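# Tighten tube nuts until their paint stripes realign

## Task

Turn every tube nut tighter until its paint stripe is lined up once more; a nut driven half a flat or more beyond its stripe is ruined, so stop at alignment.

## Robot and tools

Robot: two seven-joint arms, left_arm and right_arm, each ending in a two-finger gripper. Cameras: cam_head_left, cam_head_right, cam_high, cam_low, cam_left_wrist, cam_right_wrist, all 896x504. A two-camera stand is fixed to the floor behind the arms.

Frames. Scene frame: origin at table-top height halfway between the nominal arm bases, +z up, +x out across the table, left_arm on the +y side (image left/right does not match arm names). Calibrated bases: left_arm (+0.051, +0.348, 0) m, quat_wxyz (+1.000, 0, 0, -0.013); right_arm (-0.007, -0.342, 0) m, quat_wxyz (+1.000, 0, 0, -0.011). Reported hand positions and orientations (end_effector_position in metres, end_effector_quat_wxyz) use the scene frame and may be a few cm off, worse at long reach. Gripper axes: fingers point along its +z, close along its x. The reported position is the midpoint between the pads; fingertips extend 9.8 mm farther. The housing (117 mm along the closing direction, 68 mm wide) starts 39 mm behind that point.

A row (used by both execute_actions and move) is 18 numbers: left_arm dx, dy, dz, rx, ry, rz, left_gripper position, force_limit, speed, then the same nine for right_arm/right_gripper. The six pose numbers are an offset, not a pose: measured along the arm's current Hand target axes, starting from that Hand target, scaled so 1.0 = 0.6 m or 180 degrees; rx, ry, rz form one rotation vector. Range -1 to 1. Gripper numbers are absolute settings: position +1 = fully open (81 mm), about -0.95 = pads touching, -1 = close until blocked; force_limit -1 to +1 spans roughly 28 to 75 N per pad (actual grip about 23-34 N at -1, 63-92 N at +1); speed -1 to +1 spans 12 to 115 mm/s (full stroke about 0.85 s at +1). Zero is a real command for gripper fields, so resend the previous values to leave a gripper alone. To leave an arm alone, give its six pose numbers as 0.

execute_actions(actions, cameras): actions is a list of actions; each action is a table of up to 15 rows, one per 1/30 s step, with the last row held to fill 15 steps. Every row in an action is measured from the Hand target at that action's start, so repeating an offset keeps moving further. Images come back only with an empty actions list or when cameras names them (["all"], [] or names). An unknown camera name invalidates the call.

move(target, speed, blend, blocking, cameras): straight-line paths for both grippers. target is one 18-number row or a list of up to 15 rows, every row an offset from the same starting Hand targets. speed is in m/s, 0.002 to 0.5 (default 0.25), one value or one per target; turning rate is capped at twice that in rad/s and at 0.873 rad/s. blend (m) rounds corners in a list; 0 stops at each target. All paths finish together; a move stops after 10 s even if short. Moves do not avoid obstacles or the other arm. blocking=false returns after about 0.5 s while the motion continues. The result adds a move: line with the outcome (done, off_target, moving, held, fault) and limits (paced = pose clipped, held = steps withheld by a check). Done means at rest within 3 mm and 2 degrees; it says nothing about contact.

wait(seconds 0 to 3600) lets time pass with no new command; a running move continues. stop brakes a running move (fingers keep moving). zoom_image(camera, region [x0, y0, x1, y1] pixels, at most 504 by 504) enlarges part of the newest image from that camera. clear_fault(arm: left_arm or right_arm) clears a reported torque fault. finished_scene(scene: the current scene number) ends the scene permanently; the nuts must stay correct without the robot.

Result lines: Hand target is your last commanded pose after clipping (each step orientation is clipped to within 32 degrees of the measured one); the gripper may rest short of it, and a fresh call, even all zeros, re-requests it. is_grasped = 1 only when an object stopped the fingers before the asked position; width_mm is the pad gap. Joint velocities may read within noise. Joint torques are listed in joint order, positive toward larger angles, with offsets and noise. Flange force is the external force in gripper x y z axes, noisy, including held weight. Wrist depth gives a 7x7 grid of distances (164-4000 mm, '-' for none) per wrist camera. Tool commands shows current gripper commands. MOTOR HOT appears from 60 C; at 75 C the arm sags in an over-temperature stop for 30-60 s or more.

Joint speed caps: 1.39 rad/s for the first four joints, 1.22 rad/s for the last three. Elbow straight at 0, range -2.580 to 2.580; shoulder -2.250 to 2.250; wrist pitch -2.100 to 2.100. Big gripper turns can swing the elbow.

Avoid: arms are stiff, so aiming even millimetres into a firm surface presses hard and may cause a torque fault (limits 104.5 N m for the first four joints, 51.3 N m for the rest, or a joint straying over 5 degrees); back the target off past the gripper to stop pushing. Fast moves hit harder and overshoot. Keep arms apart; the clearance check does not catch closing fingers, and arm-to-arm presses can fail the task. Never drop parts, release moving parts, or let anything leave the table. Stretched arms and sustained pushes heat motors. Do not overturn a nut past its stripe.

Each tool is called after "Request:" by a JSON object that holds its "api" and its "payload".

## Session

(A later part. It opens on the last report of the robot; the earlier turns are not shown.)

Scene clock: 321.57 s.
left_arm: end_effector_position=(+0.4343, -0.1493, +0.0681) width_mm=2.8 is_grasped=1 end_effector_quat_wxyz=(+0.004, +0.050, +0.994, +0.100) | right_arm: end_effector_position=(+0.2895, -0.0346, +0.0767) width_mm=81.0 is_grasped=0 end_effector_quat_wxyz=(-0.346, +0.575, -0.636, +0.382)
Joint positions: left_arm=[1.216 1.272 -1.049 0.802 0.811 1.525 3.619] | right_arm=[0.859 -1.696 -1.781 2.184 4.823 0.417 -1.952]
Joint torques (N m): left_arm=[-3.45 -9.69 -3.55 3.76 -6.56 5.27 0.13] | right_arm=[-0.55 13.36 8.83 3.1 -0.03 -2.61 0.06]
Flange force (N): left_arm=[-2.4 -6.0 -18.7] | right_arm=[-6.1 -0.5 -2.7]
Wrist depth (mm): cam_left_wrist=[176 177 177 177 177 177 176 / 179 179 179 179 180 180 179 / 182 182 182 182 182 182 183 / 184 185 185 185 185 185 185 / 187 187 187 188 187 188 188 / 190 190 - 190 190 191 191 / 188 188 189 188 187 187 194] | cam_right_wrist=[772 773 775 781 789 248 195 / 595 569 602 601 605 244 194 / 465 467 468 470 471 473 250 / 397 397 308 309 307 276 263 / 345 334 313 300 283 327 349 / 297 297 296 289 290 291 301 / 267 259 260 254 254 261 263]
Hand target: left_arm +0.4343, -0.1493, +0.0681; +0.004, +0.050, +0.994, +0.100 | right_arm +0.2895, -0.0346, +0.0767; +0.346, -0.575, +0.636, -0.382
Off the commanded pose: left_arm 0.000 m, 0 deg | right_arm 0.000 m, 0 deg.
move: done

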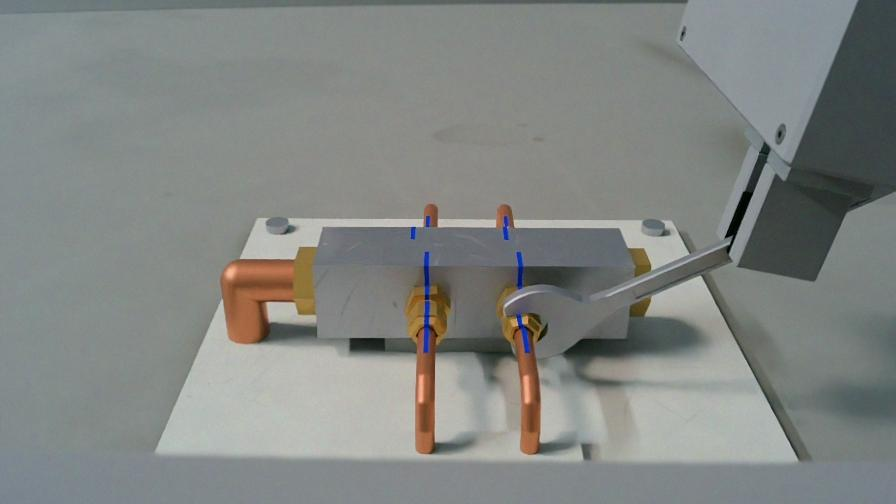

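Request:
{"api": "move", "payload": {"target": [[0,-0.0066,0.01032,-0.02778,0,0,-1,1,-0.5,0,0,0,0,0,0,1,1,1],[0,-0.0112,0.019,-0.05,0,0,-1,1,-0.5,0,0,0,0,0,0,1,1,1]], "speed": 0.03, "blend": [0.001,0], "cameras": ["cam_right_wrist"]}}

Request:
{"api": "zoom_image", "payload": {"camera": "cam_right_wrist", "region": [490, 270, 560, 350]}}

Scene clock: 324.90 s.
left_arm: end_effector_position=(+0.4339, -0.1535, +0.0556) width_mm=2.8 is_grasped=1 end_effector_quat_wxyz=(+0.008, +0.050, +0.983, +0.178) | right_arm: end_effector_position=(+0.2895, -0.0346, +0.0767) width_mm=81.0 is_grasped=0 end_effector_quat_wxyz=(-0.346, +0.575, -0.636, +0.382)
Joint positions: left_arm=[1.154 1.386 -1.065 0.503 0.752 1.718 3.773] | right_arm=[0.859 -1.696 -1.781 2.184 4.823 0.417 -1.952]
Joint torques (N m): left_arm=[-6.61 -2.79 -3.08 7.19 -7.12 7.23 -0.06] | right_arm=[-0.55 13.36 8.83 3.13 -0.04 -2.6 0.05]
Flange force (N): left_arm=no reading | right_arm=[-6.2 -0.6 -2.6]
Wrist depth (mm): cam_left_wrist=[- - - - - - - / - - - - - - - / - - - - - - - / - 166 166 166 166 166 - / 170 170 169 170 169 170 170 / 175 174 175 175 174 175 175 / 175 175 - 175 174 174 181] | cam_right_wrist=[773 771 781 782 787 296 232 / 595 568 600 601 605 546 219 / 466 469 469 470 472 472 210 / 395 396 308 309 307 375 261 / 344 335 312 300 286 327 327 / 297 297 296 289 290 290 301 / 267 259 260 254 254 261 263]
Hand target: left_arm +0.4339, -0.1536, +0.0556; +0.008, +0.050, +0.983, +0.178 | right_arm +0.2895, -0.0346, +0.0767; +0.346, -0.575, +0.636, -0.382
Off the commanded pose: left_arm 0.000 m, 0 deg | right_arm 0.000 m, 0 deg.
move: done

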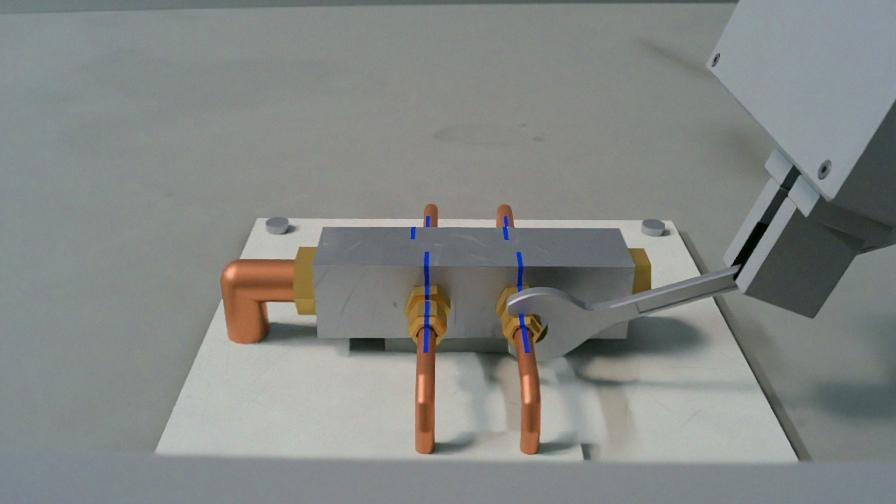

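Scaled by 6.300 from the camera's image (finer frame: 1280x720).

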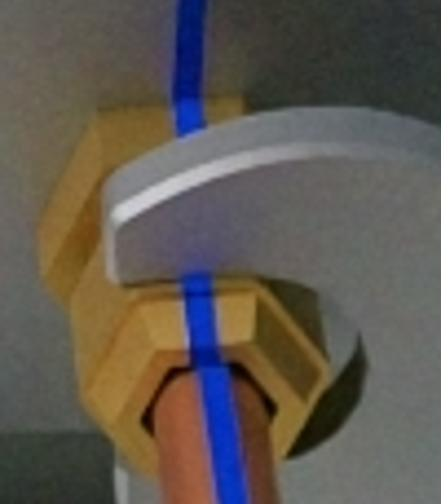

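Request:
{"api": "move", "payload": {"target": [[0,0.0059,-0.0078,0.0222,0,0,-1,1,-0.5,0,0,0,0,0,0,1,1,1],[0,-0.0155,-0.0171,0.0222,0,0,-1,1,-0.5,0,0,0,0,0,0,1,1,1],[0,0.0248,-0.1442,0.242,0,0,-1,1,-0.5,0,0,0,0,0,0,1,1,1]], "speed": [0.03,0.03,0.08], "cameras": ["cam_right_wrist"]}}

Request:
{"api": "zoom_image", "payload": {"camera": "cam_right_wrist", "region": [360, 200, 560, 360]}}

Scene clock: 332.27 s.
left_arm: end_effector_position=(+0.4323, -0.1699, +0.1418) width_mm=2.8 is_grasped=1 end_effector_quat_wxyz=(-0.011, +0.049, +0.979, -0.199) | right_arm: end_effector_position=(+0.2895, -0.0346, +0.0767) width_mm=81.0 is_grasped=0 end_effector_quat_wxyz=(-0.346, +0.575, -0.636, +0.382)
Joint positions: left_arm=[1.172 0.946 -0.894 1.333 1.175 1.179 3.132] | right_arm=[0.859 -1.696 -1.781 2.184 4.823 0.417 -1.952]
Joint torques (N m): left_arm=[-0.25 -23.52 -3.29 -6.9 0.99 0.11 0.4] | right_arm=[-0.54 13.34 8.81 3.12 -0.04 -2.61 0.05]
Flange force (N): left_arm=[1.1 0.6 -1.4] | right_arm=[-6.2 -0.6 -2.7]
Wrist depth (mm): cam_left_wrist=[344 344 347 347 346 347 349 / 330 329 332 333 333 334 335 / 317 317 319 317 321 321 323 / 306 306 307 307 309 309 310 / 296 295 297 297 297 298 300 / 283 286 287 287 287 286 287 / 273 - 276 277 276 277 277] | cam_right_wrist=[771 775 780 780 779 790 243 / 595 566 601 602 604 607 577 / 466 467 468 470 472 472 475 / 397 397 308 309 307 374 403 / 345 335 313 299 304 338 349 / 297 297 297 289 290 291 300 / 266 259 259 254 254 261 263]
Hand target: left_arm +0.4323, -0.1699, +0.1418; -0.011, +0.049, +0.979, -0.199 | right_arm +0.2895, -0.0346, +0.0767; +0.346, -0.575, +0.636, -0.382
Off the commanded pose: left_arm 0.000 m, 0 deg | right_arm 0.000 m, 0 deg.
move: done

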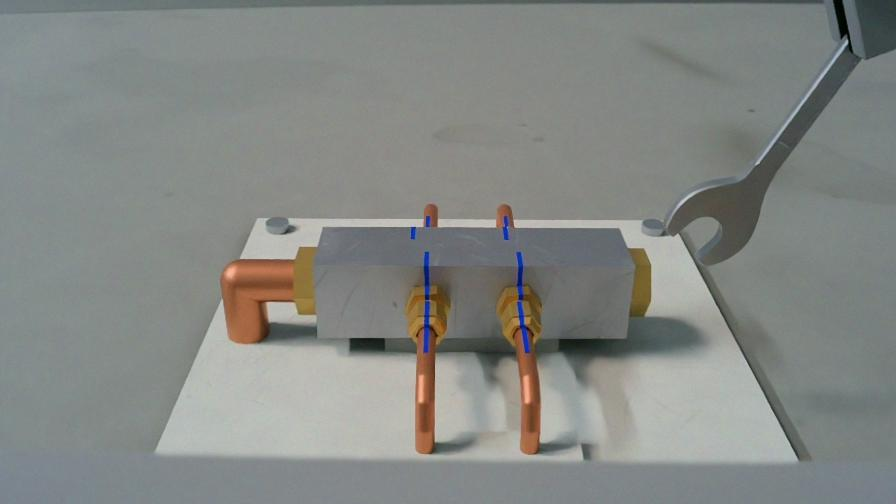

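Scaled by 2.520 from the camera's image (finer frame: 1280x720).

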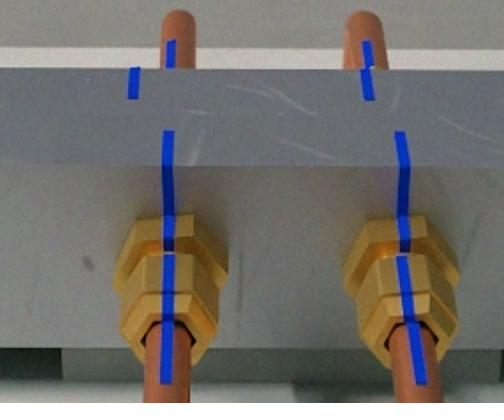

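Request:
{"api": "move", "payload": {"target": [[0,-0.0438,-0.0899,0,0,0,-1,1,-0.5,0,0,0,0,0,0,1,1,1],[-0.0895,0.1163,-0.0745,0.0667,0,0,-1,1,-0.5,0,0,0,0,0,0,1,1,1]], "speed": 0.12, "blend": [0.01,0]}}

Request:
{"api": "move", "payload": {"target": [[0,0,0,0,0,0,-1,1,-0.5,0.1218,-0.1983,-0.2423,0,0,0,-1,-1,1],[0,0,0,0,0,0,-1,1,-0.5,0.3835,-0.2608,-0.0182,-0.0087,-0.4373,-0.2423,-1,-1,1],[0,0,0,0,0,0,-1,1,-0.5,0.2458,-0.1457,0.274,-0.0087,-0.4373,-0.2423,-1,-1,1]], "blend": [0.02,0.02,0], "cameras": ["cam_right_wrist","cam_head_left"]}}

Scene clock: 338.80 s.
left_arm: end_effector_position=(+0.4940, -0.0940, +0.1556) width_mm=2.8 is_grasped=1 end_effector_quat_wxyz=(-0.016, +0.048, +0.952, -0.300) | right_arm: end_effector_position=(+0.2895, -0.0346, +0.0767) width_mm=81.0 is_grasped=0 end_effector_quat_wxyz=(-0.346, +0.575, -0.636, +0.382)
Joint positions: left_arm=[0.908 0.892 -0.811 1.466 1.337 1.244 2.758] | right_arm=[0.859 -1.696 -1.781 2.184 4.823 0.417 -1.952]
Joint torques (N m): left_arm=[-0.07 -22.73 -2.16 -6.88 1.5 0.88 0.4] | right_arm=[-0.53 13.34 8.79 3.12 -0.04 -2.61 0.06]
Flange force (N): left_arm=[1.5 0.6 -1.4] | right_arm=[-6.3 -0.6 -2.8]
Wrist depth (mm): cam_left_wrist=[443 439 439 441 445 446 455 / 407 408 410 413 415 415 418 / 381 383 383 386 387 388 389 / 359 360 361 362 359 365 366 / 334 336 340 342 342 344 345 / 316 - 323 324 326 325 322 / 300 - 307 307 307 305 302] | cam_right_wrist=[768 773 777 780 785 794 791 / 597 566 602 571 575 607 609 / 466 468 468 470 454 473 476 / 397 397 308 309 308 388 402 / 344 335 313 300 303 338 349 / 297 297 297 289 290 290 300 / 267 259 259 254 254 261 263]
Hand target: left_arm +0.4940, -0.0940, +0.1556; -0.016, +0.048, +0.952, -0.300 | right_arm +0.2895, -0.0346, +0.0767; +0.346, -0.575, +0.636, -0.382
Off the commanded pose: left_arm 0.000 m, 0 deg | right_arm 0.000 m, 0 deg.
move: done

Scene clock: 344.53 s.
left_arm: end_effector_position=(+0.4940, -0.0940, +0.1556) width_mm=2.8 is_grasped=1 end_effector_quat_wxyz=(-0.016, +0.048, +0.952, -0.300) | right_arm: end_effector_position=(+0.4599, -0.2000, +0.0765) width_mm=0.0 is_grasped=0 end_effector_quat_wxyz=(-0.500, +0.865, -0.044, +0.025)
Joint positions: left_arm=[0.908 0.892 -0.811 1.466 1.337 1.244 2.758] | right_arm=[0.191 0.98 -0.035 1.821 5.001 1.086 1.181]
Joint torques (N m): left_arm=[-0.2 -22.69 -2.24 -6.8 1.51 0.83 0.35] | right_arm=[-0.57 -20.15 -3.37 -2.55 -1.51 2.83 -0.02]
Flange force (N): left_arm=[1.3 0.1 -1.4] | right_arm=[1.8 1.0 -2.5]
Wrist depth (mm): cam_left_wrist=[444 439 232 232 232 232 455 / 408 411 229 230 230 230 423 / 381 383 372 249 248 276 389 / 358 359 361 358 247 364 366 / 335 336 342 337 333 344 345 / 318 - 322 324 325 325 321 / 301 - 307 307 308 305 302] | cam_right_wrist=[630 670 675 639 639 642 689 / 401 490 515 517 519 545 547 / 414 420 432 434 436 437 438 / 371 360 362 285 351 364 377 / 326 316 288 247 289 320 330 / 284 268 276 222 277 270 287 / 255 249 249 234 250 250 259]
Hand target: left_arm +0.4940, -0.0940, +0.1556; -0.016, +0.048, +0.952, -0.300 | right_arm +0.4599, -0.2000, +0.0765; -0.500, +0.865, -0.044, +0.025
Off the commanded pose: left_arm 0.000 m, 0 deg | right_arm 0.000 m, 0 deg.
move: done; limits=paced
Images, in order (width x height): cam_head_left 896x504, cam_right_wrist 896x504.

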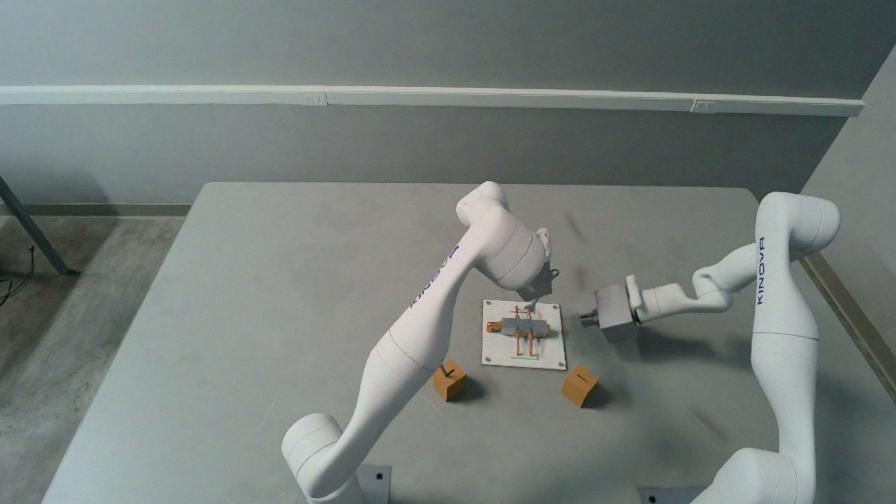

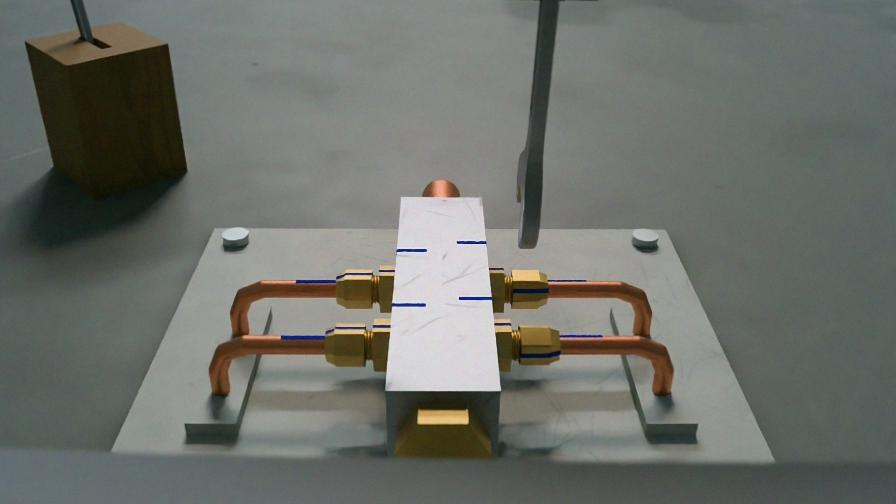

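Request:
{"api": "zoom_image", "payload": {"camera": "cam_right_wrist", "region": [480, 250, 580, 380]}}

Scaled by 3.877 from the camera's image (finer frame: 1280x720).

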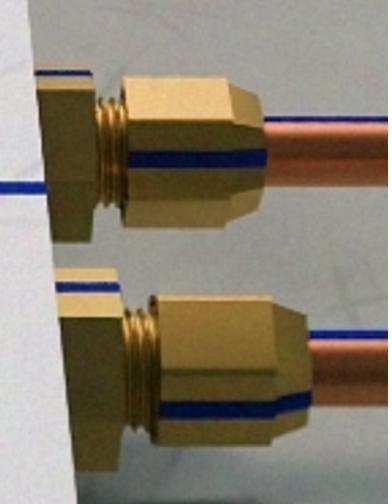

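Request:
{"api": "zoom_image", "payload": {"camera": "cam_right_wrist", "region": [505, 262, 555, 312]}}

Request:
{"api": "zoom_image", "payload": {"camera": "cam_right_wrist", "region": [515, 318, 565, 370]}}

Scaled by 10.080 from the camera's image (finer frame: 1280x720).

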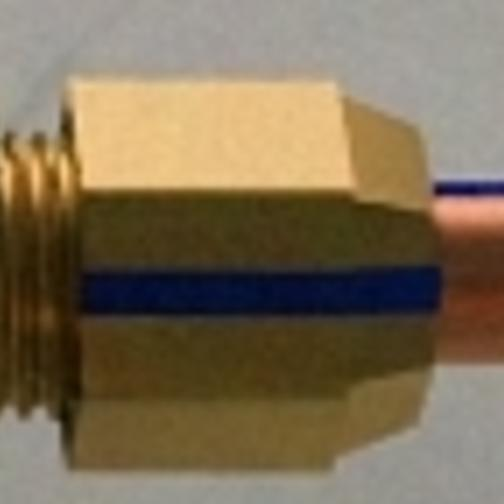

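Scaled by 9.692 from the camera's image (finer frame: 1280x720).

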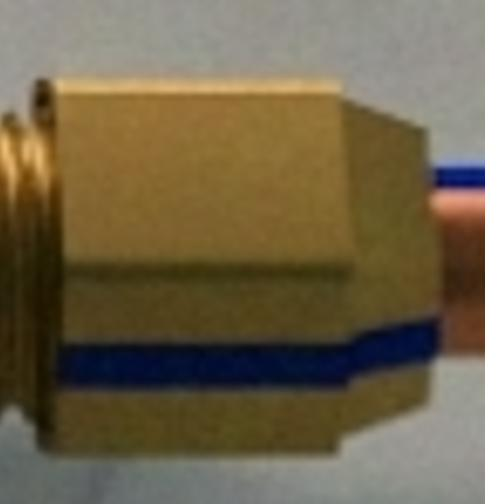

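Request:
{"api": "move", "payload": {"target": [-0.0013,0.0287,0.027,-0.0222,0,0,-1,1,-0.5,0.1763,-0.0108,0.0715,-0.0268,-0.1770,-0.1128,-1,-1,1], "speed": 0.08}}

Request:
{"api": "wait", "payload": {"seconds": 0.8, "cameras": ["cam_right_wrist","cam_head_left"]}}

Request:
{"api": "zoom_image", "payload": {"camera": "cam_right_wrist", "region": [380, 180, 560, 340]}}

Scene clock: 353.37 s.
left_arm: end_effector_position=(+0.4952, -0.0893, +0.1325) width_mm=2.8 is_grasped=1 end_effector_quat_wxyz=(-0.014, +0.048, +0.962, -0.267) | right_arm: end_effector_position=(+0.5692, -0.1705, +0.0606) width_mm=0.0 is_grasped=0 end_effector_quat_wxyz=(-0.444, +0.852, +0.244, -0.127)
Joint positions: left_arm=[0.93 0.928 -0.828 1.45 1.306 1.219 2.784] | right_arm=[-0.025 1.406 0.052 0.578 5.459 1.758 0.682]
Joint torques (N m): left_arm=[-0.26 -22.96 -2.55 -6.62 1.31 0.74 0.39] | right_arm=[-0.6 -27.87 -2.63 -6.83 -2.7 1.87 0.06]
Flange force (N): left_arm=[1.5 0.3 -1.3] | right_arm=[2.3 2.1 -2.2]
Wrist depth (mm): cam_left_wrist=[197 204 377 379 381 382 389 / 196 205 358 357 358 359 362 / 196 328 337 337 339 340 341 / 213 318 319 316 321 322 324 / 215 300 304 305 304 306 307 / 284 - 290 290 291 292 289 / 272 270 270 271 269 269 274] | cam_right_wrist=[493 494 456 454 477 498 479 / 401 403 404 404 404 406 407 / 350 339 285 251 330 352 353 / 300 291 236 257 301 294 312 / 262 250 233 256 250 270 273 / 238 238 238 239 232 242 248 / 221 214 215 219 217 225 227]
Hand target: left_arm +0.4952, -0.0893, +0.1324; -0.014, +0.048, +0.962, -0.267 | right_arm +0.5692, -0.1705, +0.0606; -0.444, +0.852, +0.244, -0.127
Off the commanded pose: left_arm 0.000 m, 0 deg | right_arm 0.000 m, 0 deg.
move: done

Scene clock: 354.17 s.
left_arm: end_effector_position=(+0.4952, -0.0893, +0.1325) width_mm=2.8 is_grasped=1 end_effector_quat_wxyz=(-0.014, +0.048, +0.962, -0.267) | right_arm: end_effector_position=(+0.5692, -0.1705, +0.0606) width_mm=0.0 is_grasped=0 end_effector_quat_wxyz=(-0.444, +0.852, +0.244, -0.127)
Joint positions: left_arm=[0.93 0.928 -0.828 1.45 1.306 1.219 2.784] | right_arm=[-0.025 1.406 0.052 0.578 5.459 1.758 0.682]
Joint torques (N m): left_arm=[-0.14 -22.98 -2.53 -6.62 1.37 0.74 0.38] | right_arm=[-0.6 -27.88 -2.63 -6.88 -2.67 1.9 0.04]
Flange force (N): left_arm=[1.2 0.4 -1.4] | right_arm=[1.8 1.9 -1.9]
Wrist depth (mm): cam_left_wrist=[197 204 378 380 380 382 389 / 196 205 357 356 359 359 361 / 196 327 337 338 338 340 340 / 213 318 320 317 321 322 323 / 214 299 304 304 306 305 308 / 284 - 290 291 292 291 290 / 273 270 271 271 269 270 274] | cam_right_wrist=[492 493 456 456 477 498 478 / 402 402 403 404 405 404 407 / 350 339 285 251 330 353 353 / 301 292 236 257 301 293 312 / 262 250 233 256 249 270 273 / 238 238 239 239 232 242 248 / 221 214 214 219 218 225 227]
Hand target: left_arm +0.4952, -0.0893, +0.1325; -0.014, +0.048, +0.962, -0.267 | right_arm +0.5692, -0.1705, +0.0606; -0.444, +0.852, +0.244, -0.127
Tool commands: left_gripper/position=-1.0 left_gripper/force_limit=+1.0 left_gripper/speed=-0.5 right_gripper/position=-1.0 right_gripper/force_limit=-1.0 right_gripper/speed=+1.0
Off the commanded pose: left_arm 0.000 m, 0 deg | right_arm 0.000 m, 0 deg.
wait: 0.80 s; at rest by 0.17 s
Images, in order (width x height): cam_head_left 896x504, cam_right_wrist 896x504.

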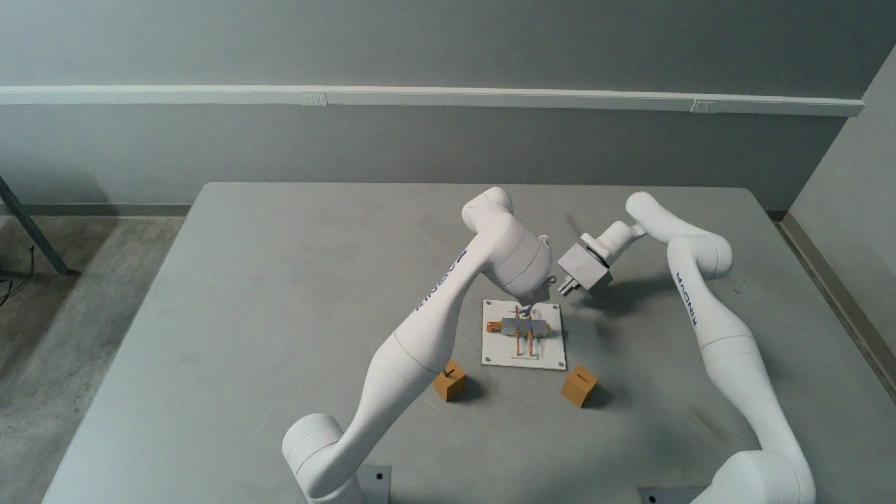

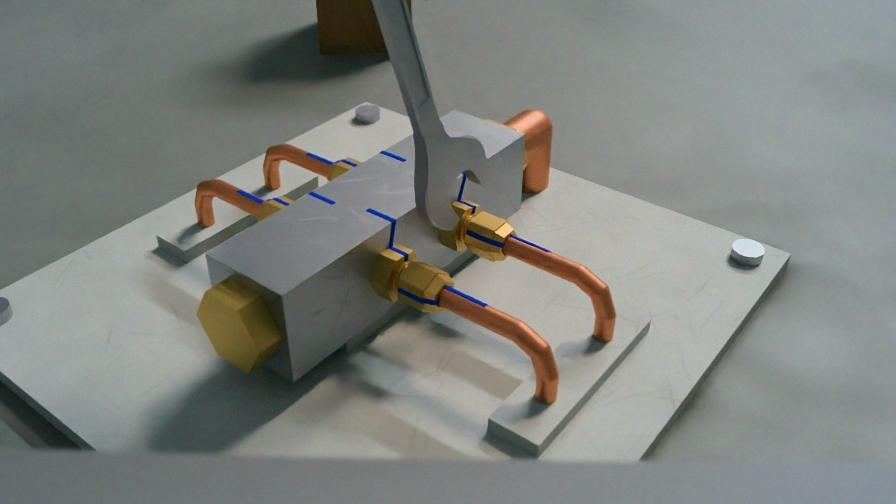

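Scaled by 2.800 from the camera's image (finer frame: 1280x720).

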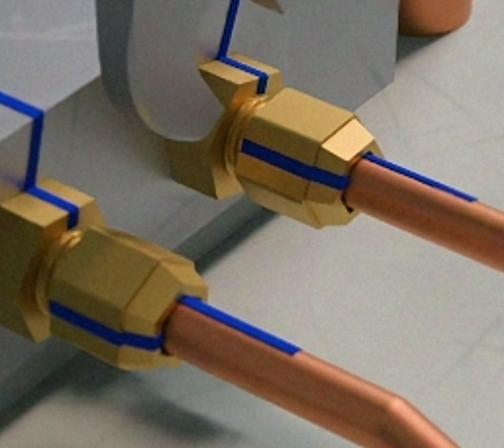

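Request:
{"api": "zoom_image", "payload": {"camera": "cam_right_wrist", "region": [400, 130, 520, 270]}}

Scaled by 3.600 from the camera's image (finer frame: 1280x720).

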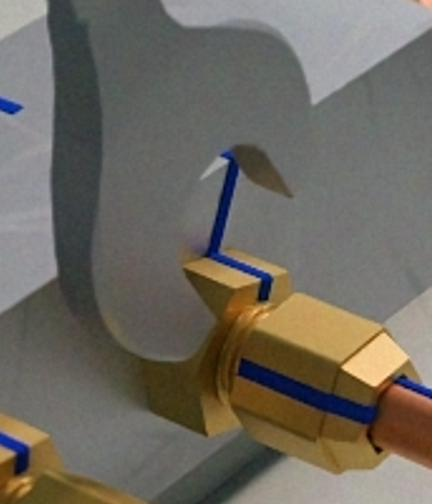

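Request:
{"api": "move", "payload": {"target": [0,0.011,0.006,0,0,0,-1,1,-0.5,0,0,0,0,0,0,-1,-1,1], "speed": 0.04}}

Request:
{"api": "wait", "payload": {"seconds": 0.8, "cameras": ["cam_right_wrist"]}}

Request:
{"api": "zoom_image", "payload": {"camera": "cam_right_wrist", "region": [430, 160, 530, 280]}}

Scene clock: 356.90 s.
left_arm: end_effector_position=(+0.4956, -0.0855, +0.1260) width_mm=2.8 is_grasped=1 end_effector_quat_wxyz=(-0.014, +0.048, +0.962, -0.267) | right_arm: end_effector_position=(+0.5692, -0.1705, +0.0606) width_mm=0.0 is_grasped=0 end_effector_quat_wxyz=(-0.444, +0.852, +0.244, -0.127)
Joint positions: left_arm=[0.924 0.935 -0.824 1.462 1.315 1.213 2.764] | right_arm=[-0.025 1.406 0.052 0.578 5.459 1.758 0.682]
Joint torques (N m): left_arm=[-0.27 -22.92 -2.53 -6.53 1.32 0.79 0.41] | right_arm=[-0.61 -27.88 -2.64 -6.86 -2.69 1.87 0.07]
Flange force (N): left_arm=[1.6 0.3 -1.4] | right_arm=[2.2 2.0 -2.2]
Wrist depth (mm): cam_left_wrist=[193 201 370 370 370 373 375 / 193 200 343 348 350 350 353 / 194 324 329 329 331 332 333 / 210 308 312 310 313 315 316 / 213 293 296 298 298 299 299 / 278 - 282 283 284 285 282 / 266 263 265 265 263 263 267] | cam_right_wrist=[494 475 455 455 476 498 479 / 403 402 403 404 405 406 406 / 349 339 286 251 330 353 354 / 301 291 236 257 301 294 312 / 262 250 233 256 249 271 273 / 238 238 238 239 232 242 248 / 221 214 214 219 217 225 227]
Hand target: left_arm +0.4956, -0.0855, +0.1260; -0.014, +0.048, +0.962, -0.267 | right_arm +0.5692, -0.1705, +0.0606; -0.444, +0.852, +0.244, -0.127
Off the commanded pose: left_arm 0.000 m, 0 deg | right_arm 0.000 m, 0 deg.
move: done

Scene clock: 357.70 s.
left_arm: end_effector_position=(+0.4956, -0.0855, +0.1260) width_mm=2.8 is_grasped=1 end_effector_quat_wxyz=(-0.014, +0.048, +0.962, -0.267) | right_arm: end_effector_position=(+0.5692, -0.1705, +0.0606) width_mm=0.0 is_grasped=0 end_effector_quat_wxyz=(-0.444, +0.852, +0.244, -0.127)
Joint positions: left_arm=[0.924 0.935 -0.824 1.462 1.315 1.213 2.764] | right_arm=[-0.025 1.406 0.052 0.578 5.459 1.758 0.682]
Joint torques (N m): left_arm=[-0.21 -22.94 -2.55 -6.49 1.3 0.76 0.39] | right_arm=[-0.6 -27.86 -2.63 -6.85 -2.67 1.88 0.06]
Flange force (N): left_arm=[1.3 0.3 -1.4] | right_arm=[2.1 2.0 -2.1]
Wrist depth (mm): cam_left_wrist=[193 201 369 372 371 373 376 / 193 200 343 348 350 350 352 / 194 323 329 330 330 331 332 / 210 308 312 309 313 315 315 / 213 292 296 297 299 298 299 / 278 - 283 284 284 285 283 / 266 263 264 265 263 263 267] | cam_right_wrist=[494 473 458 455 478 499 478 / 402 404 404 404 406 406 407 / 350 339 286 251 330 353 354 / 301 291 236 256 301 293 313 / 262 249 233 256 250 270 274 / 238 238 238 239 232 242 248 / 221 214 214 219 218 225 227]
Hand target: left_arm +0.4956, -0.0855, +0.1260; -0.014, +0.048, +0.962, -0.267 | right_arm +0.5692, -0.1705, +0.0606; -0.444, +0.852, +0.244, -0.127
Tool commands: left_gripper/position=-1.0 left_gripper/force_limit=+1.0 left_gripper/speed=-0.5 right_gripper/position=-1.0 right_gripper/force_limit=-1.0 right_gripper/speed=+1.0
Off the commanded pose: left_arm 0.000 m, 0 deg | right_arm 0.000 m, 0 deg.
wait: 0.80 s; at rest by 0.17 s

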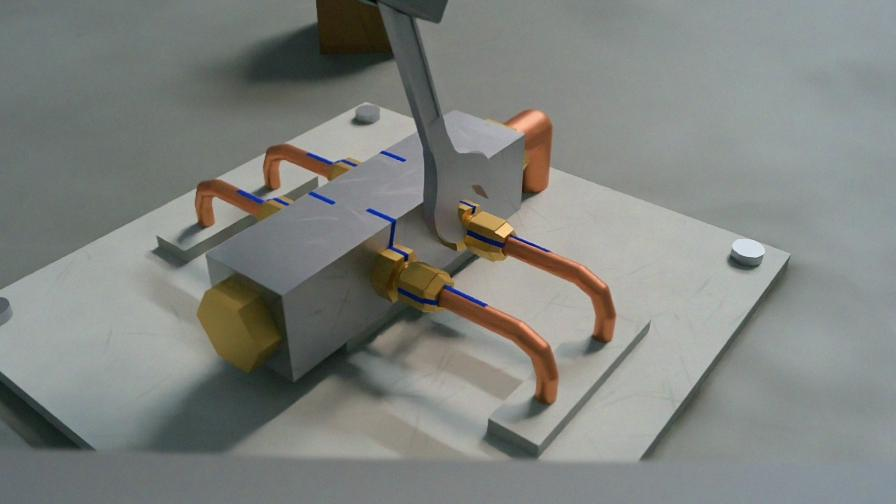

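Scaled by 4.200 from the camera's image (finer frame: 1280x720).

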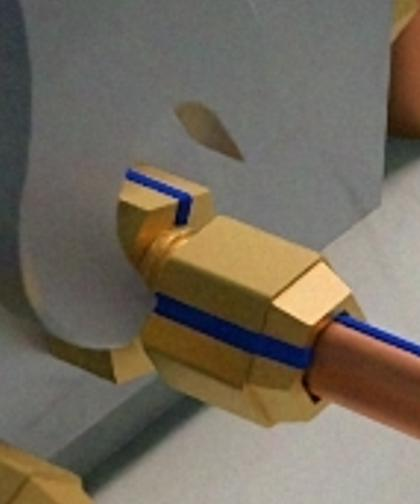

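Request:
{"api": "zoom_image", "payload": {"camera": "cam_right_wrist", "region": [440, 170, 510, 260]}}

Scaled by 5.600 from the camera's image (finer frame: 1280x720).

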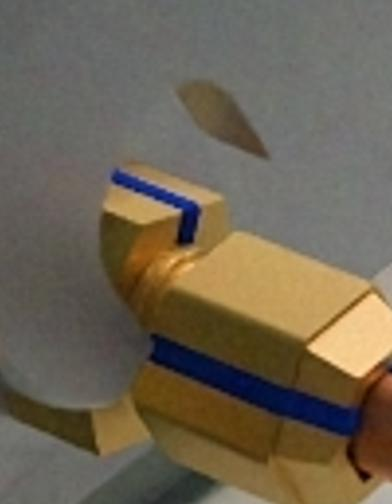

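Request:
{"api": "move", "payload": {"target": [0,0.0052,0.0045,0,0,0,-1,1,-0.5,0,0,0,0,0,0,-1,-1,1], "speed": 0.02}}

Request:
{"api": "wait", "payload": {"seconds": 0.8, "cameras": ["cam_right_wrist"]}}

Request:
{"api": "zoom_image", "payload": {"camera": "cam_right_wrist", "region": [440, 170, 510, 260]}}

Scene clock: 361.00 s.
left_arm: end_effector_position=(+0.4957, -0.0843, +0.1221) width_mm=2.8 is_grasped=1 end_effector_quat_wxyz=(-0.014, +0.048, +0.962, -0.267) | right_arm: end_effector_position=(+0.5692, -0.1705, +0.0606) width_mm=0.0 is_grasped=0 end_effector_quat_wxyz=(-0.444, +0.852, +0.244, -0.127)
Joint positions: left_arm=[0.921 0.94 -0.821 1.467 1.32 1.209 2.754] | right_arm=[-0.025 1.406 0.052 0.578 5.459 1.758 0.682]
Joint torques (N m): left_arm=[-0.25 -22.85 -2.54 -6.44 1.33 0.8 0.4] | right_arm=[-0.61 -27.86 -2.68 -6.84 -2.71 1.87 0.07]
Flange force (N): left_arm=[1.5 0.2 -1.5] | right_arm=[2.2 2.0 -2.2]
Wrist depth (mm): cam_left_wrist=[191 198 363 365 366 366 371 / 190 200 338 343 344 346 348 / 207 319 323 325 326 327 328 / 206 305 307 308 308 310 310 / 211 288 289 293 293 294 296 / 274 - 279 279 280 281 278 / 262 263 260 261 259 259 260] | cam_right_wrist=[492 474 - 205 477 499 478 / 402 403 403 404 404 406 406 / 350 340 285 251 331 353 353 / 301 292 236 256 301 293 312 / 262 250 233 256 250 270 273 / 238 238 238 239 232 242 248 / 221 214 214 219 217 225 227]
Hand target: left_arm +0.4957, -0.0843, +0.1221; -0.014, +0.048, +0.962, -0.267 | right_arm +0.5692, -0.1705, +0.0606; -0.444, +0.852, +0.244, -0.127
Off the commanded pose: left_arm 0.000 m, 0 deg | right_arm 0.000 m, 0 deg.
move: done

Scene clock: 361.80 s.
left_arm: end_effector_position=(+0.4957, -0.0843, +0.1220) width_mm=2.8 is_grasped=1 end_effector_quat_wxyz=(-0.014, +0.048, +0.962, -0.267) | right_arm: end_effector_position=(+0.5692, -0.1705, +0.0606) width_mm=0.0 is_grasped=0 end_effector_quat_wxyz=(-0.444, +0.852, +0.244, -0.127)
Joint positions: left_arm=[0.921 0.94 -0.821 1.467 1.32 1.209 2.754] | right_arm=[-0.025 1.406 0.052 0.578 5.459 1.758 0.682]
Joint torques (N m): left_arm=[-0.23 -22.98 -2.5 -6.49 1.33 0.8 0.43] | right_arm=[-0.62 -27.87 -2.64 -6.85 -2.68 1.87 0.07]
Flange force (N): left_arm=[1.5 0.4 -1.4] | right_arm=[2.2 2.0 -2.2]
Wrist depth (mm): cam_left_wrist=[191 198 364 364 367 366 371 / 190 200 338 343 344 346 346 / 208 320 324 324 326 327 328 / 206 304 306 308 309 310 311 / 210 288 290 293 293 294 295 / 274 - 278 279 280 280 279 / 262 262 260 261 259 260 260] | cam_right_wrist=[494 473 - 205 477 500 479 / 402 404 403 404 405 407 407 / 349 340 285 251 330 352 353 / 301 291 236 256 301 293 312 / 262 250 233 256 250 270 273 / 238 238 239 239 233 242 248 / 221 214 214 219 217 225 227]
Hand target: left_arm +0.4957, -0.0843, +0.1220; -0.014, +0.048, +0.962, -0.267 | right_arm +0.5692, -0.1705, +0.0606; -0.444, +0.852, +0.244, -0.127
Tool commands: left_gripper/position=-1.0 left_gripper/force_limit=+1.0 left_gripper/speed=-0.5 right_gripper/position=-1.0 right_gripper/force_limit=-1.0 right_gripper/speed=+1.0
Off the commanded pose: left_arm 0.000 m, 0 deg | right_arm 0.000 m, 0 deg.
wait: 0.80 s; at rest by 0.17 s

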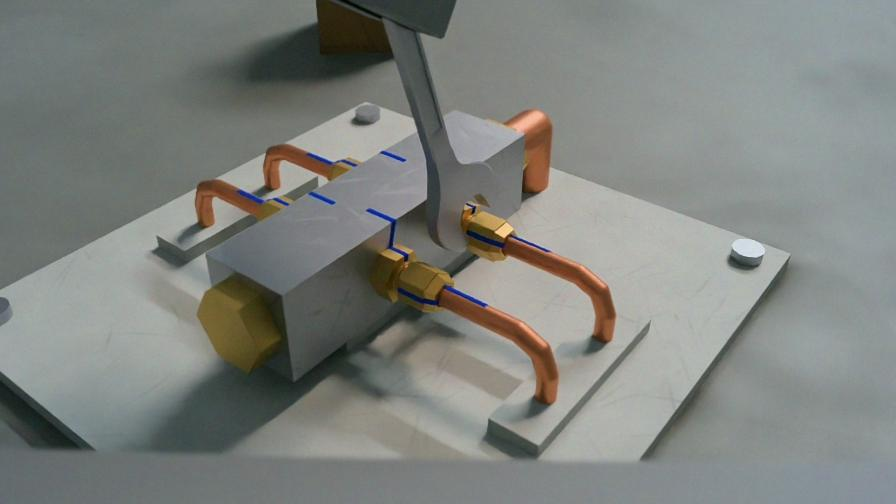

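Scaled by 5.600 from the camera's image (finer frame: 1280x720).

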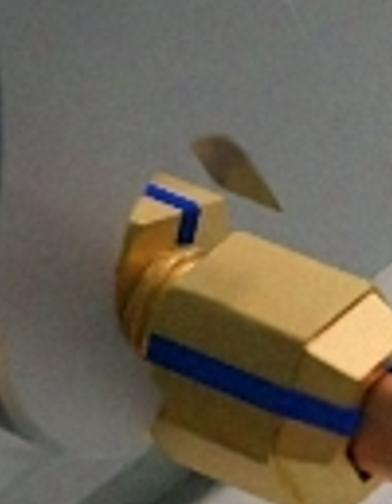

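Request:
{"api": "move", "payload": {"target": [0,0.0046,0.0019,0,0,0,-1,1,-0.5,0,0,0,0,0,0,-1,-1,1], "speed": 0.02}}

Request:
{"api": "wait", "payload": {"seconds": 0.8, "cameras": ["cam_right_wrist"]}}

Request:
{"api": "zoom_image", "payload": {"camera": "cam_right_wrist", "region": [440, 170, 510, 260]}}

Scene clock: 363.60 s.
left_arm: end_effector_position=(+0.4959, -0.0825, +0.1197) width_mm=2.8 is_grasped=1 end_effector_quat_wxyz=(-0.014, +0.048, +0.962, -0.267) | right_arm: end_effector_position=(+0.5692, -0.1705, +0.0606) width_mm=0.0 is_grasped=0 end_effector_quat_wxyz=(-0.444, +0.852, +0.244, -0.127)
Joint positions: left_arm=[0.919 0.942 -0.82 1.472 1.323 1.208 2.746] | right_arm=[-0.025 1.406 0.052 0.578 5.459 1.758 0.682]
Joint torques (N m): left_arm=[-0.19 -22.96 -2.58 -6.47 1.3 0.84 0.44] | right_arm=[-0.58 -27.86 -2.67 -6.87 -2.69 1.88 0.07]
Flange force (N): left_arm=[1.6 0.6 -1.3] | right_arm=[2.0 1.9 -2.0]
Wrist depth (mm): cam_left_wrist=[190 197 361 362 362 364 366 / 189 212 336 340 340 343 344 / 208 317 321 318 322 324 325 / 208 301 304 305 306 307 308 / 281 285 286 290 291 292 292 / 272 271 276 276 278 278 276 / 260 260 258 258 256 257 257] | cam_right_wrist=[493 474 - 205 477 498 479 / 402 403 403 405 404 406 407 / 349 339 285 250 329 352 352 / 300 291 236 252 301 293 312 / 262 250 233 257 250 270 273 / 238 238 239 239 232 242 248 / 221 214 214 219 217 225 227]
Hand target: left_arm +0.4959, -0.0825, +0.1196; -0.014, +0.048, +0.962, -0.267 | right_arm +0.5692, -0.1705, +0.0606; -0.444, +0.852, +0.244, -0.127
Off the commanded pose: left_arm 0.000 m, 0 deg | right_arm 0.000 m, 0 deg.
move: done

Scene clock: 364.40 s.
left_arm: end_effector_position=(+0.4959, -0.0825, +0.1197) width_mm=2.8 is_grasped=1 end_effector_quat_wxyz=(-0.014, +0.048, +0.962, -0.267) | right_arm: end_effector_position=(+0.5692, -0.1705, +0.0606) width_mm=0.0 is_grasped=0 end_effector_quat_wxyz=(-0.444, +0.852, +0.244, -0.127)
Joint positions: left_arm=[0.919 0.942 -0.82 1.472 1.323 1.208 2.746] | right_arm=[-0.025 1.406 0.052 0.578 5.459 1.758 0.682]
Joint torques (N m): left_arm=[-0.25 -22.87 -2.52 -6.39 1.3 0.81 0.4] | right_arm=[-0.61 -27.88 -2.66 -6.84 -2.67 1.9 0.07]
Flange force (N): left_arm=[1.4 0.2 -1.5] | right_arm=[2.2 2.0 -2.1]
Wrist depth (mm): cam_left_wrist=[190 197 360 361 362 363 366 / 189 213 335 341 341 342 344 / 208 316 321 318 322 324 325 / 208 301 305 305 306 307 307 / 282 286 287 290 291 292 293 / 271 273 276 277 278 278 276 / 259 260 258 259 257 256 257] | cam_right_wrist=[493 473 - 205 476 501 478 / 401 402 403 404 406 406 407 / 349 339 285 251 330 353 353 / 301 292 236 253 302 294 312 / 262 250 233 257 250 270 273 / 238 238 239 239 233 242 247 / 221 214 214 219 218 225 227]
Hand target: left_arm +0.4959, -0.0825, +0.1197; -0.014, +0.048, +0.962, -0.267 | right_arm +0.5692, -0.1705, +0.0606; -0.444, +0.852, +0.244, -0.127
Tool commands: left_gripper/position=-1.0 left_gripper/force_limit=+1.0 left_gripper/speed=-0.5 right_gripper/position=-1.0 right_gripper/force_limit=-1.0 right_gripper/speed=+1.0
Off the commanded pose: left_arm 0.000 m, 0 deg | right_arm 0.000 m, 0 deg.
wait: 0.80 s; at rest by 0.17 s

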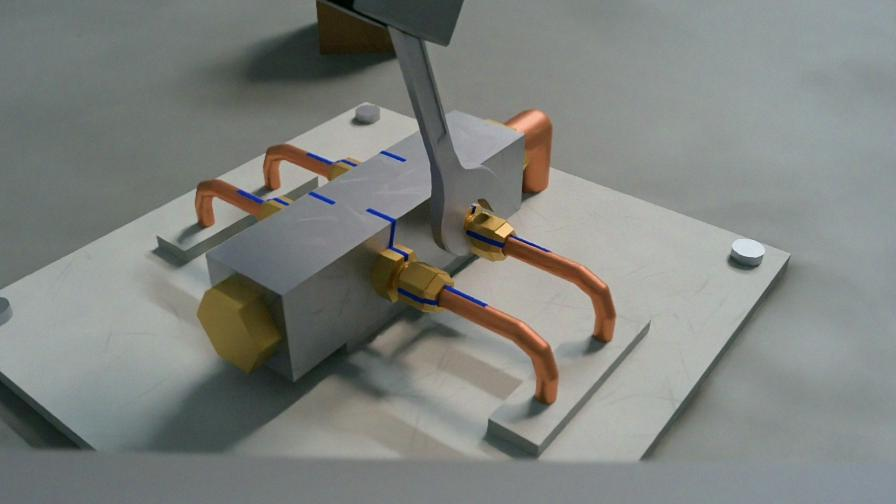

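Scaled by 5.600 from the camera's image (finer frame: 1280x720).

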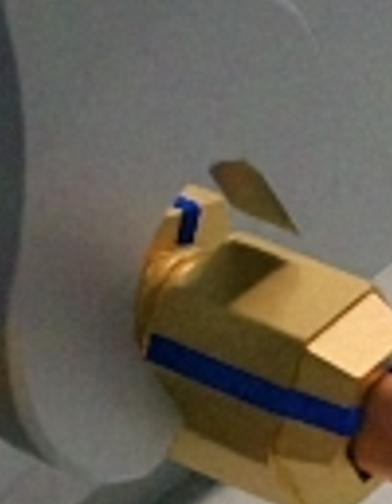

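Request:
{"api": "move", "payload": {"target": [0,0.0039,0.0016,0,0,0,-1,1,-0.5,0,0,0,0,0,0,-1,-1,1], "speed": 0.02}}

Request:
{"api": "wait", "payload": {"seconds": 0.8, "cameras": ["cam_right_wrist"]}}

Request:
{"api": "zoom_image", "payload": {"camera": "cam_right_wrist", "region": [440, 170, 510, 260]}}

Scene clock: 365.47 s.
left_arm: end_effector_position=(+0.4960, -0.0810, +0.1176) width_mm=2.8 is_grasped=1 end_effector_quat_wxyz=(-0.014, +0.048, +0.962, -0.267) | right_arm: end_effector_position=(+0.5692, -0.1705, +0.0606) width_mm=0.0 is_grasped=0 end_effector_quat_wxyz=(-0.444, +0.852, +0.244, -0.127)
Joint positions: left_arm=[0.916 0.944 -0.819 1.476 1.326 1.206 2.739] | right_arm=[-0.025 1.406 0.052 0.578 5.459 1.758 0.682]
Joint torques (N m): left_arm=[-2.82 -23.43 -5.06 -5.64 0.16 0.13 0.35] | right_arm=[-0.58 -27.87 -2.64 -6.86 -2.69 1.88 0.04]
Flange force (N): left_arm=[1.5 -3.0 3.2] | right_arm=[2.0 2.0 -2.0]
Wrist depth (mm): cam_left_wrist=[189 196 357 358 359 362 364 / 188 228 337 338 339 340 340 / 207 317 318 316 320 322 322 / 207 298 302 302 304 305 306 / 279 284 284 288 289 289 290 / 269 273 275 274 276 276 274 / 257 258 256 256 254 255 256] | cam_right_wrist=[494 474 - 202 478 499 478 / 402 403 403 404 405 407 406 / 349 339 285 252 330 353 353 / 301 292 236 253 301 294 312 / 262 250 233 256 250 271 273 / 238 238 239 239 232 242 248 / 221 214 214 219 218 225 227]
Hand target: left_arm +0.4960, -0.0810, +0.1176; -0.014, +0.048, +0.962, -0.267 | right_arm +0.5692, -0.1705, +0.0606; -0.444, +0.852, +0.244, -0.127
Off the commanded pose: left_arm 0.000 m, 0 deg | right_arm 0.000 m, 0 deg.
move: done

Scene clock: 366.27 s.
left_arm: end_effector_position=(+0.4960, -0.0810, +0.1176) width_mm=2.8 is_grasped=1 end_effector_quat_wxyz=(-0.014, +0.048, +0.962, -0.267) | right_arm: end_effector_position=(+0.5692, -0.1705, +0.0606) width_mm=0.0 is_grasped=0 end_effector_quat_wxyz=(-0.444, +0.852, +0.244, -0.127)
Joint positions: left_arm=[0.916 0.944 -0.819 1.476 1.326 1.206 2.739] | right_arm=[-0.025 1.406 0.052 0.578 5.459 1.758 0.682]
Joint torques (N m): left_arm=[-2.79 -23.53 -5.14 -5.7 0.13 0.11 0.39] | right_arm=[-0.62 -27.85 -2.64 -6.89 -2.69 1.9 0.07]
Flange force (N): left_arm=[1.5 -2.7 3.4] | right_arm=[1.8 1.8 -1.9]
Wrist depth (mm): cam_left_wrist=[189 196 358 358 359 361 363 / 188 228 337 338 339 340 341 / 207 318 319 316 320 321 322 / 207 298 302 304 303 306 307 / 279 283 285 288 288 291 291 / 269 273 275 274 275 276 274 / 257 258 256 256 255 255 256] | cam_right_wrist=[494 473 - 202 477 501 479 / 402 403 403 405 405 406 406 / 350 340 286 251 330 352 353 / 301 291 236 254 301 293 312 / 262 250 233 256 250 270 273 / 238 239 239 239 232 243 248 / 221 214 214 219 218 225 227]
Hand target: left_arm +0.4960, -0.0810, +0.1176; -0.014, +0.048, +0.962, -0.267 | right_arm +0.5692, -0.1705, +0.0606; -0.444, +0.852, +0.244, -0.127
Tool commands: left_gripper/position=-1.0 left_gripper/force_limit=+1.0 left_gripper/speed=-0.5 right_gripper/position=-1.0 right_gripper/force_limit=-1.0 right_gripper/speed=+1.0
Off the commanded pose: left_arm 0.000 m, 0 deg | right_arm 0.000 m, 0 deg.
wait: 0.80 s; at rest by 0.17 s

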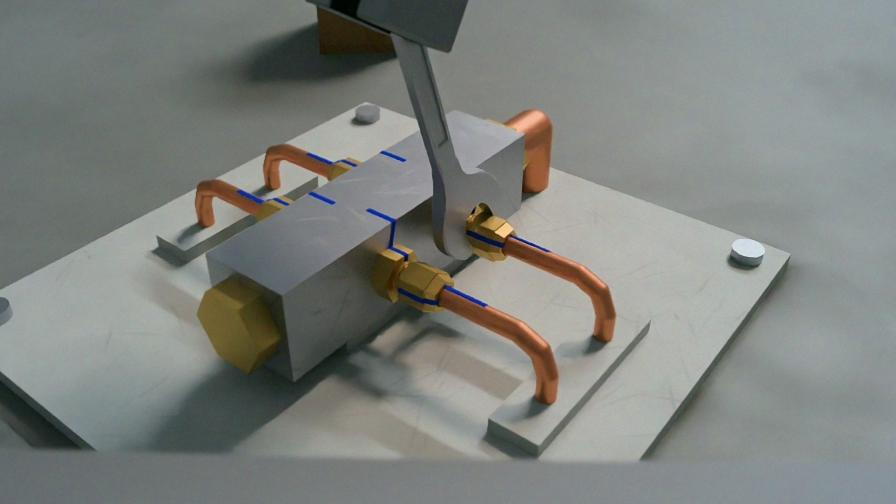

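Scaled by 5.600 from the camera's image (finer frame: 1280x720).

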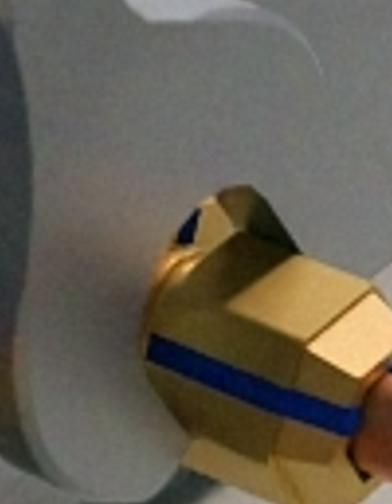

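Request:
{"api": "move", "payload": {"target": [0,0.0037,0.002,0,0,0,-1,1,-0.5,0,0,0,0,0,0,-1,-1,1], "speed": 0.02}}

Request:
{"api": "wait", "payload": {"seconds": 0.8, "cameras": ["cam_right_wrist"]}}

Request:
{"api": "zoom_image", "payload": {"camera": "cam_right_wrist", "region": [440, 170, 510, 260]}}

Scene clock: 367.40 s.
left_arm: end_effector_position=(+0.4962, -0.0797, +0.1155) width_mm=2.8 is_grasped=1 end_effector_quat_wxyz=(-0.014, +0.048, +0.962, -0.267) | right_arm: end_effector_position=(+0.5692, -0.1705, +0.0606) width_mm=0.0 is_grasped=0 end_effector_quat_wxyz=(-0.444, +0.852, +0.244, -0.127)
Joint positions: left_arm=[0.914 0.947 -0.817 1.479 1.329 1.204 2.732] | right_arm=[-0.025 1.406 0.052 0.578 5.459 1.758 0.682]
Joint torques (N m): left_arm=[-2.51 -22.28 -4.58 -5.2 -0.07 0.22 0.37] | right_arm=[-0.59 -27.83 -2.66 -6.87 -2.68 1.87 0.07]
Flange force (N): left_arm=[1.4 -3.5 1.4] | right_arm=[1.9 1.8 -2.0]
Wrist depth (mm): cam_left_wrist=[188 197 356 357 357 357 361 / 187 325 334 335 336 338 339 / 206 315 316 314 318 319 320 / 206 296 300 301 302 302 304 / 277 281 285 286 287 287 288 / 267 272 271 273 274 273 272 / 255 256 254 252 255 254 253] | cam_right_wrist=[493 475 - 194 477 499 478 / 401 402 403 405 406 406 407 / 349 339 285 251 330 353 352 / 301 292 236 253 301 293 312 / 262 250 233 256 249 270 274 / 238 238 239 239 232 242 248 / 221 214 214 219 217 225 227]
Hand target: left_arm +0.4962, -0.0797, +0.1155; -0.014, +0.048, +0.962, -0.267 | right_arm +0.5692, -0.1705, +0.0606; -0.444, +0.852, +0.244, -0.127
Off the commanded pose: left_arm 0.000 m, 0 deg | right_arm 0.000 m, 0 deg.
move: done

Scene clock: 368.20 s.
left_arm: end_effector_position=(+0.4962, -0.0797, +0.1154) width_mm=2.8 is_grasped=1 end_effector_quat_wxyz=(-0.014, +0.048, +0.962, -0.267) | right_arm: end_effector_position=(+0.5692, -0.1705, +0.0606) width_mm=0.0 is_grasped=0 end_effector_quat_wxyz=(-0.444, +0.852, +0.244, -0.127)
Joint positions: left_arm=[0.914 0.947 -0.817 1.479 1.329 1.204 2.732] | right_arm=[-0.025 1.406 0.052 0.578 5.459 1.758 0.682]
Joint torques (N m): left_arm=[-2.46 -22.12 -4.53 -5.12 -0.08 0.2 0.39] | right_arm=[-0.58 -27.83 -2.63 -6.85 -2.69 1.91 0.07]
Flange force (N): left_arm=[1.3 -3.6 1.2] | right_arm=[2.0 1.8 -2.0]
Wrist depth (mm): cam_left_wrist=[188 197 354 356 356 358 361 / 187 324 335 336 337 338 339 / 206 315 316 313 319 319 320 / 205 296 300 300 301 302 303 / 277 282 285 286 287 286 288 / 267 271 272 272 274 274 272 / 256 256 254 252 254 253 253] | cam_right_wrist=[494 475 - 194 478 499 478 / 402 403 402 404 405 405 406 / 349 339 286 252 329 353 353 / 300 291 236 253 301 293 312 / 262 249 233 256 249 271 273 / 238 238 239 239 232 242 248 / 221 214 214 219 217 225 227]
Hand target: left_arm +0.4962, -0.0797, +0.1154; -0.014, +0.048, +0.962, -0.267 | right_arm +0.5692, -0.1705, +0.0606; -0.444, +0.852, +0.244, -0.127
Tool commands: left_gripper/position=-1.0 left_gripper/force_limit=+1.0 left_gripper/speed=-0.5 right_gripper/position=-1.0 right_gripper/force_limit=-1.0 right_gripper/speed=+1.0
Off the commanded pose: left_arm 0.000 m, 0 deg | right_arm 0.000 m, 0 deg.
wait: 0.80 s; at rest by 0.17 s

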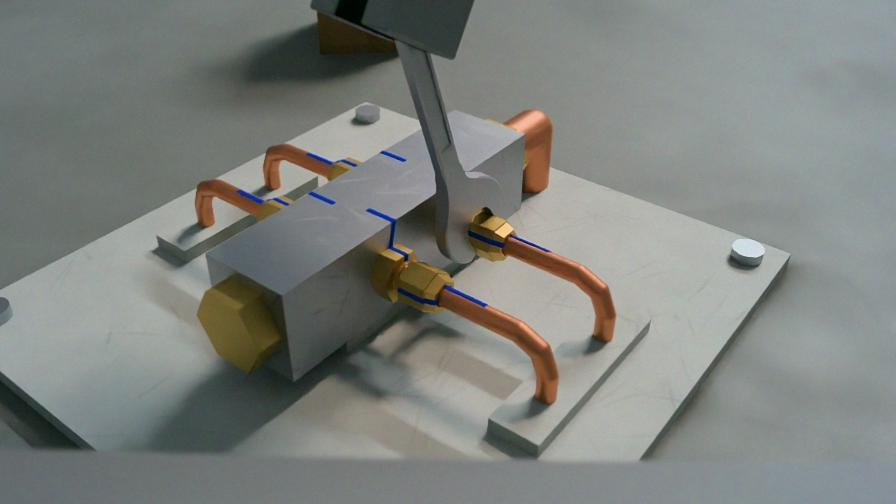

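Scaled by 5.600 from the camera's image (finer frame: 1280x720).

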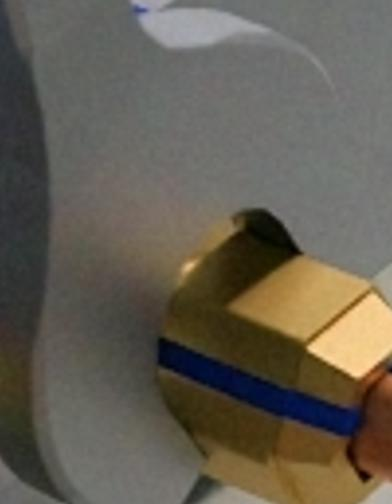

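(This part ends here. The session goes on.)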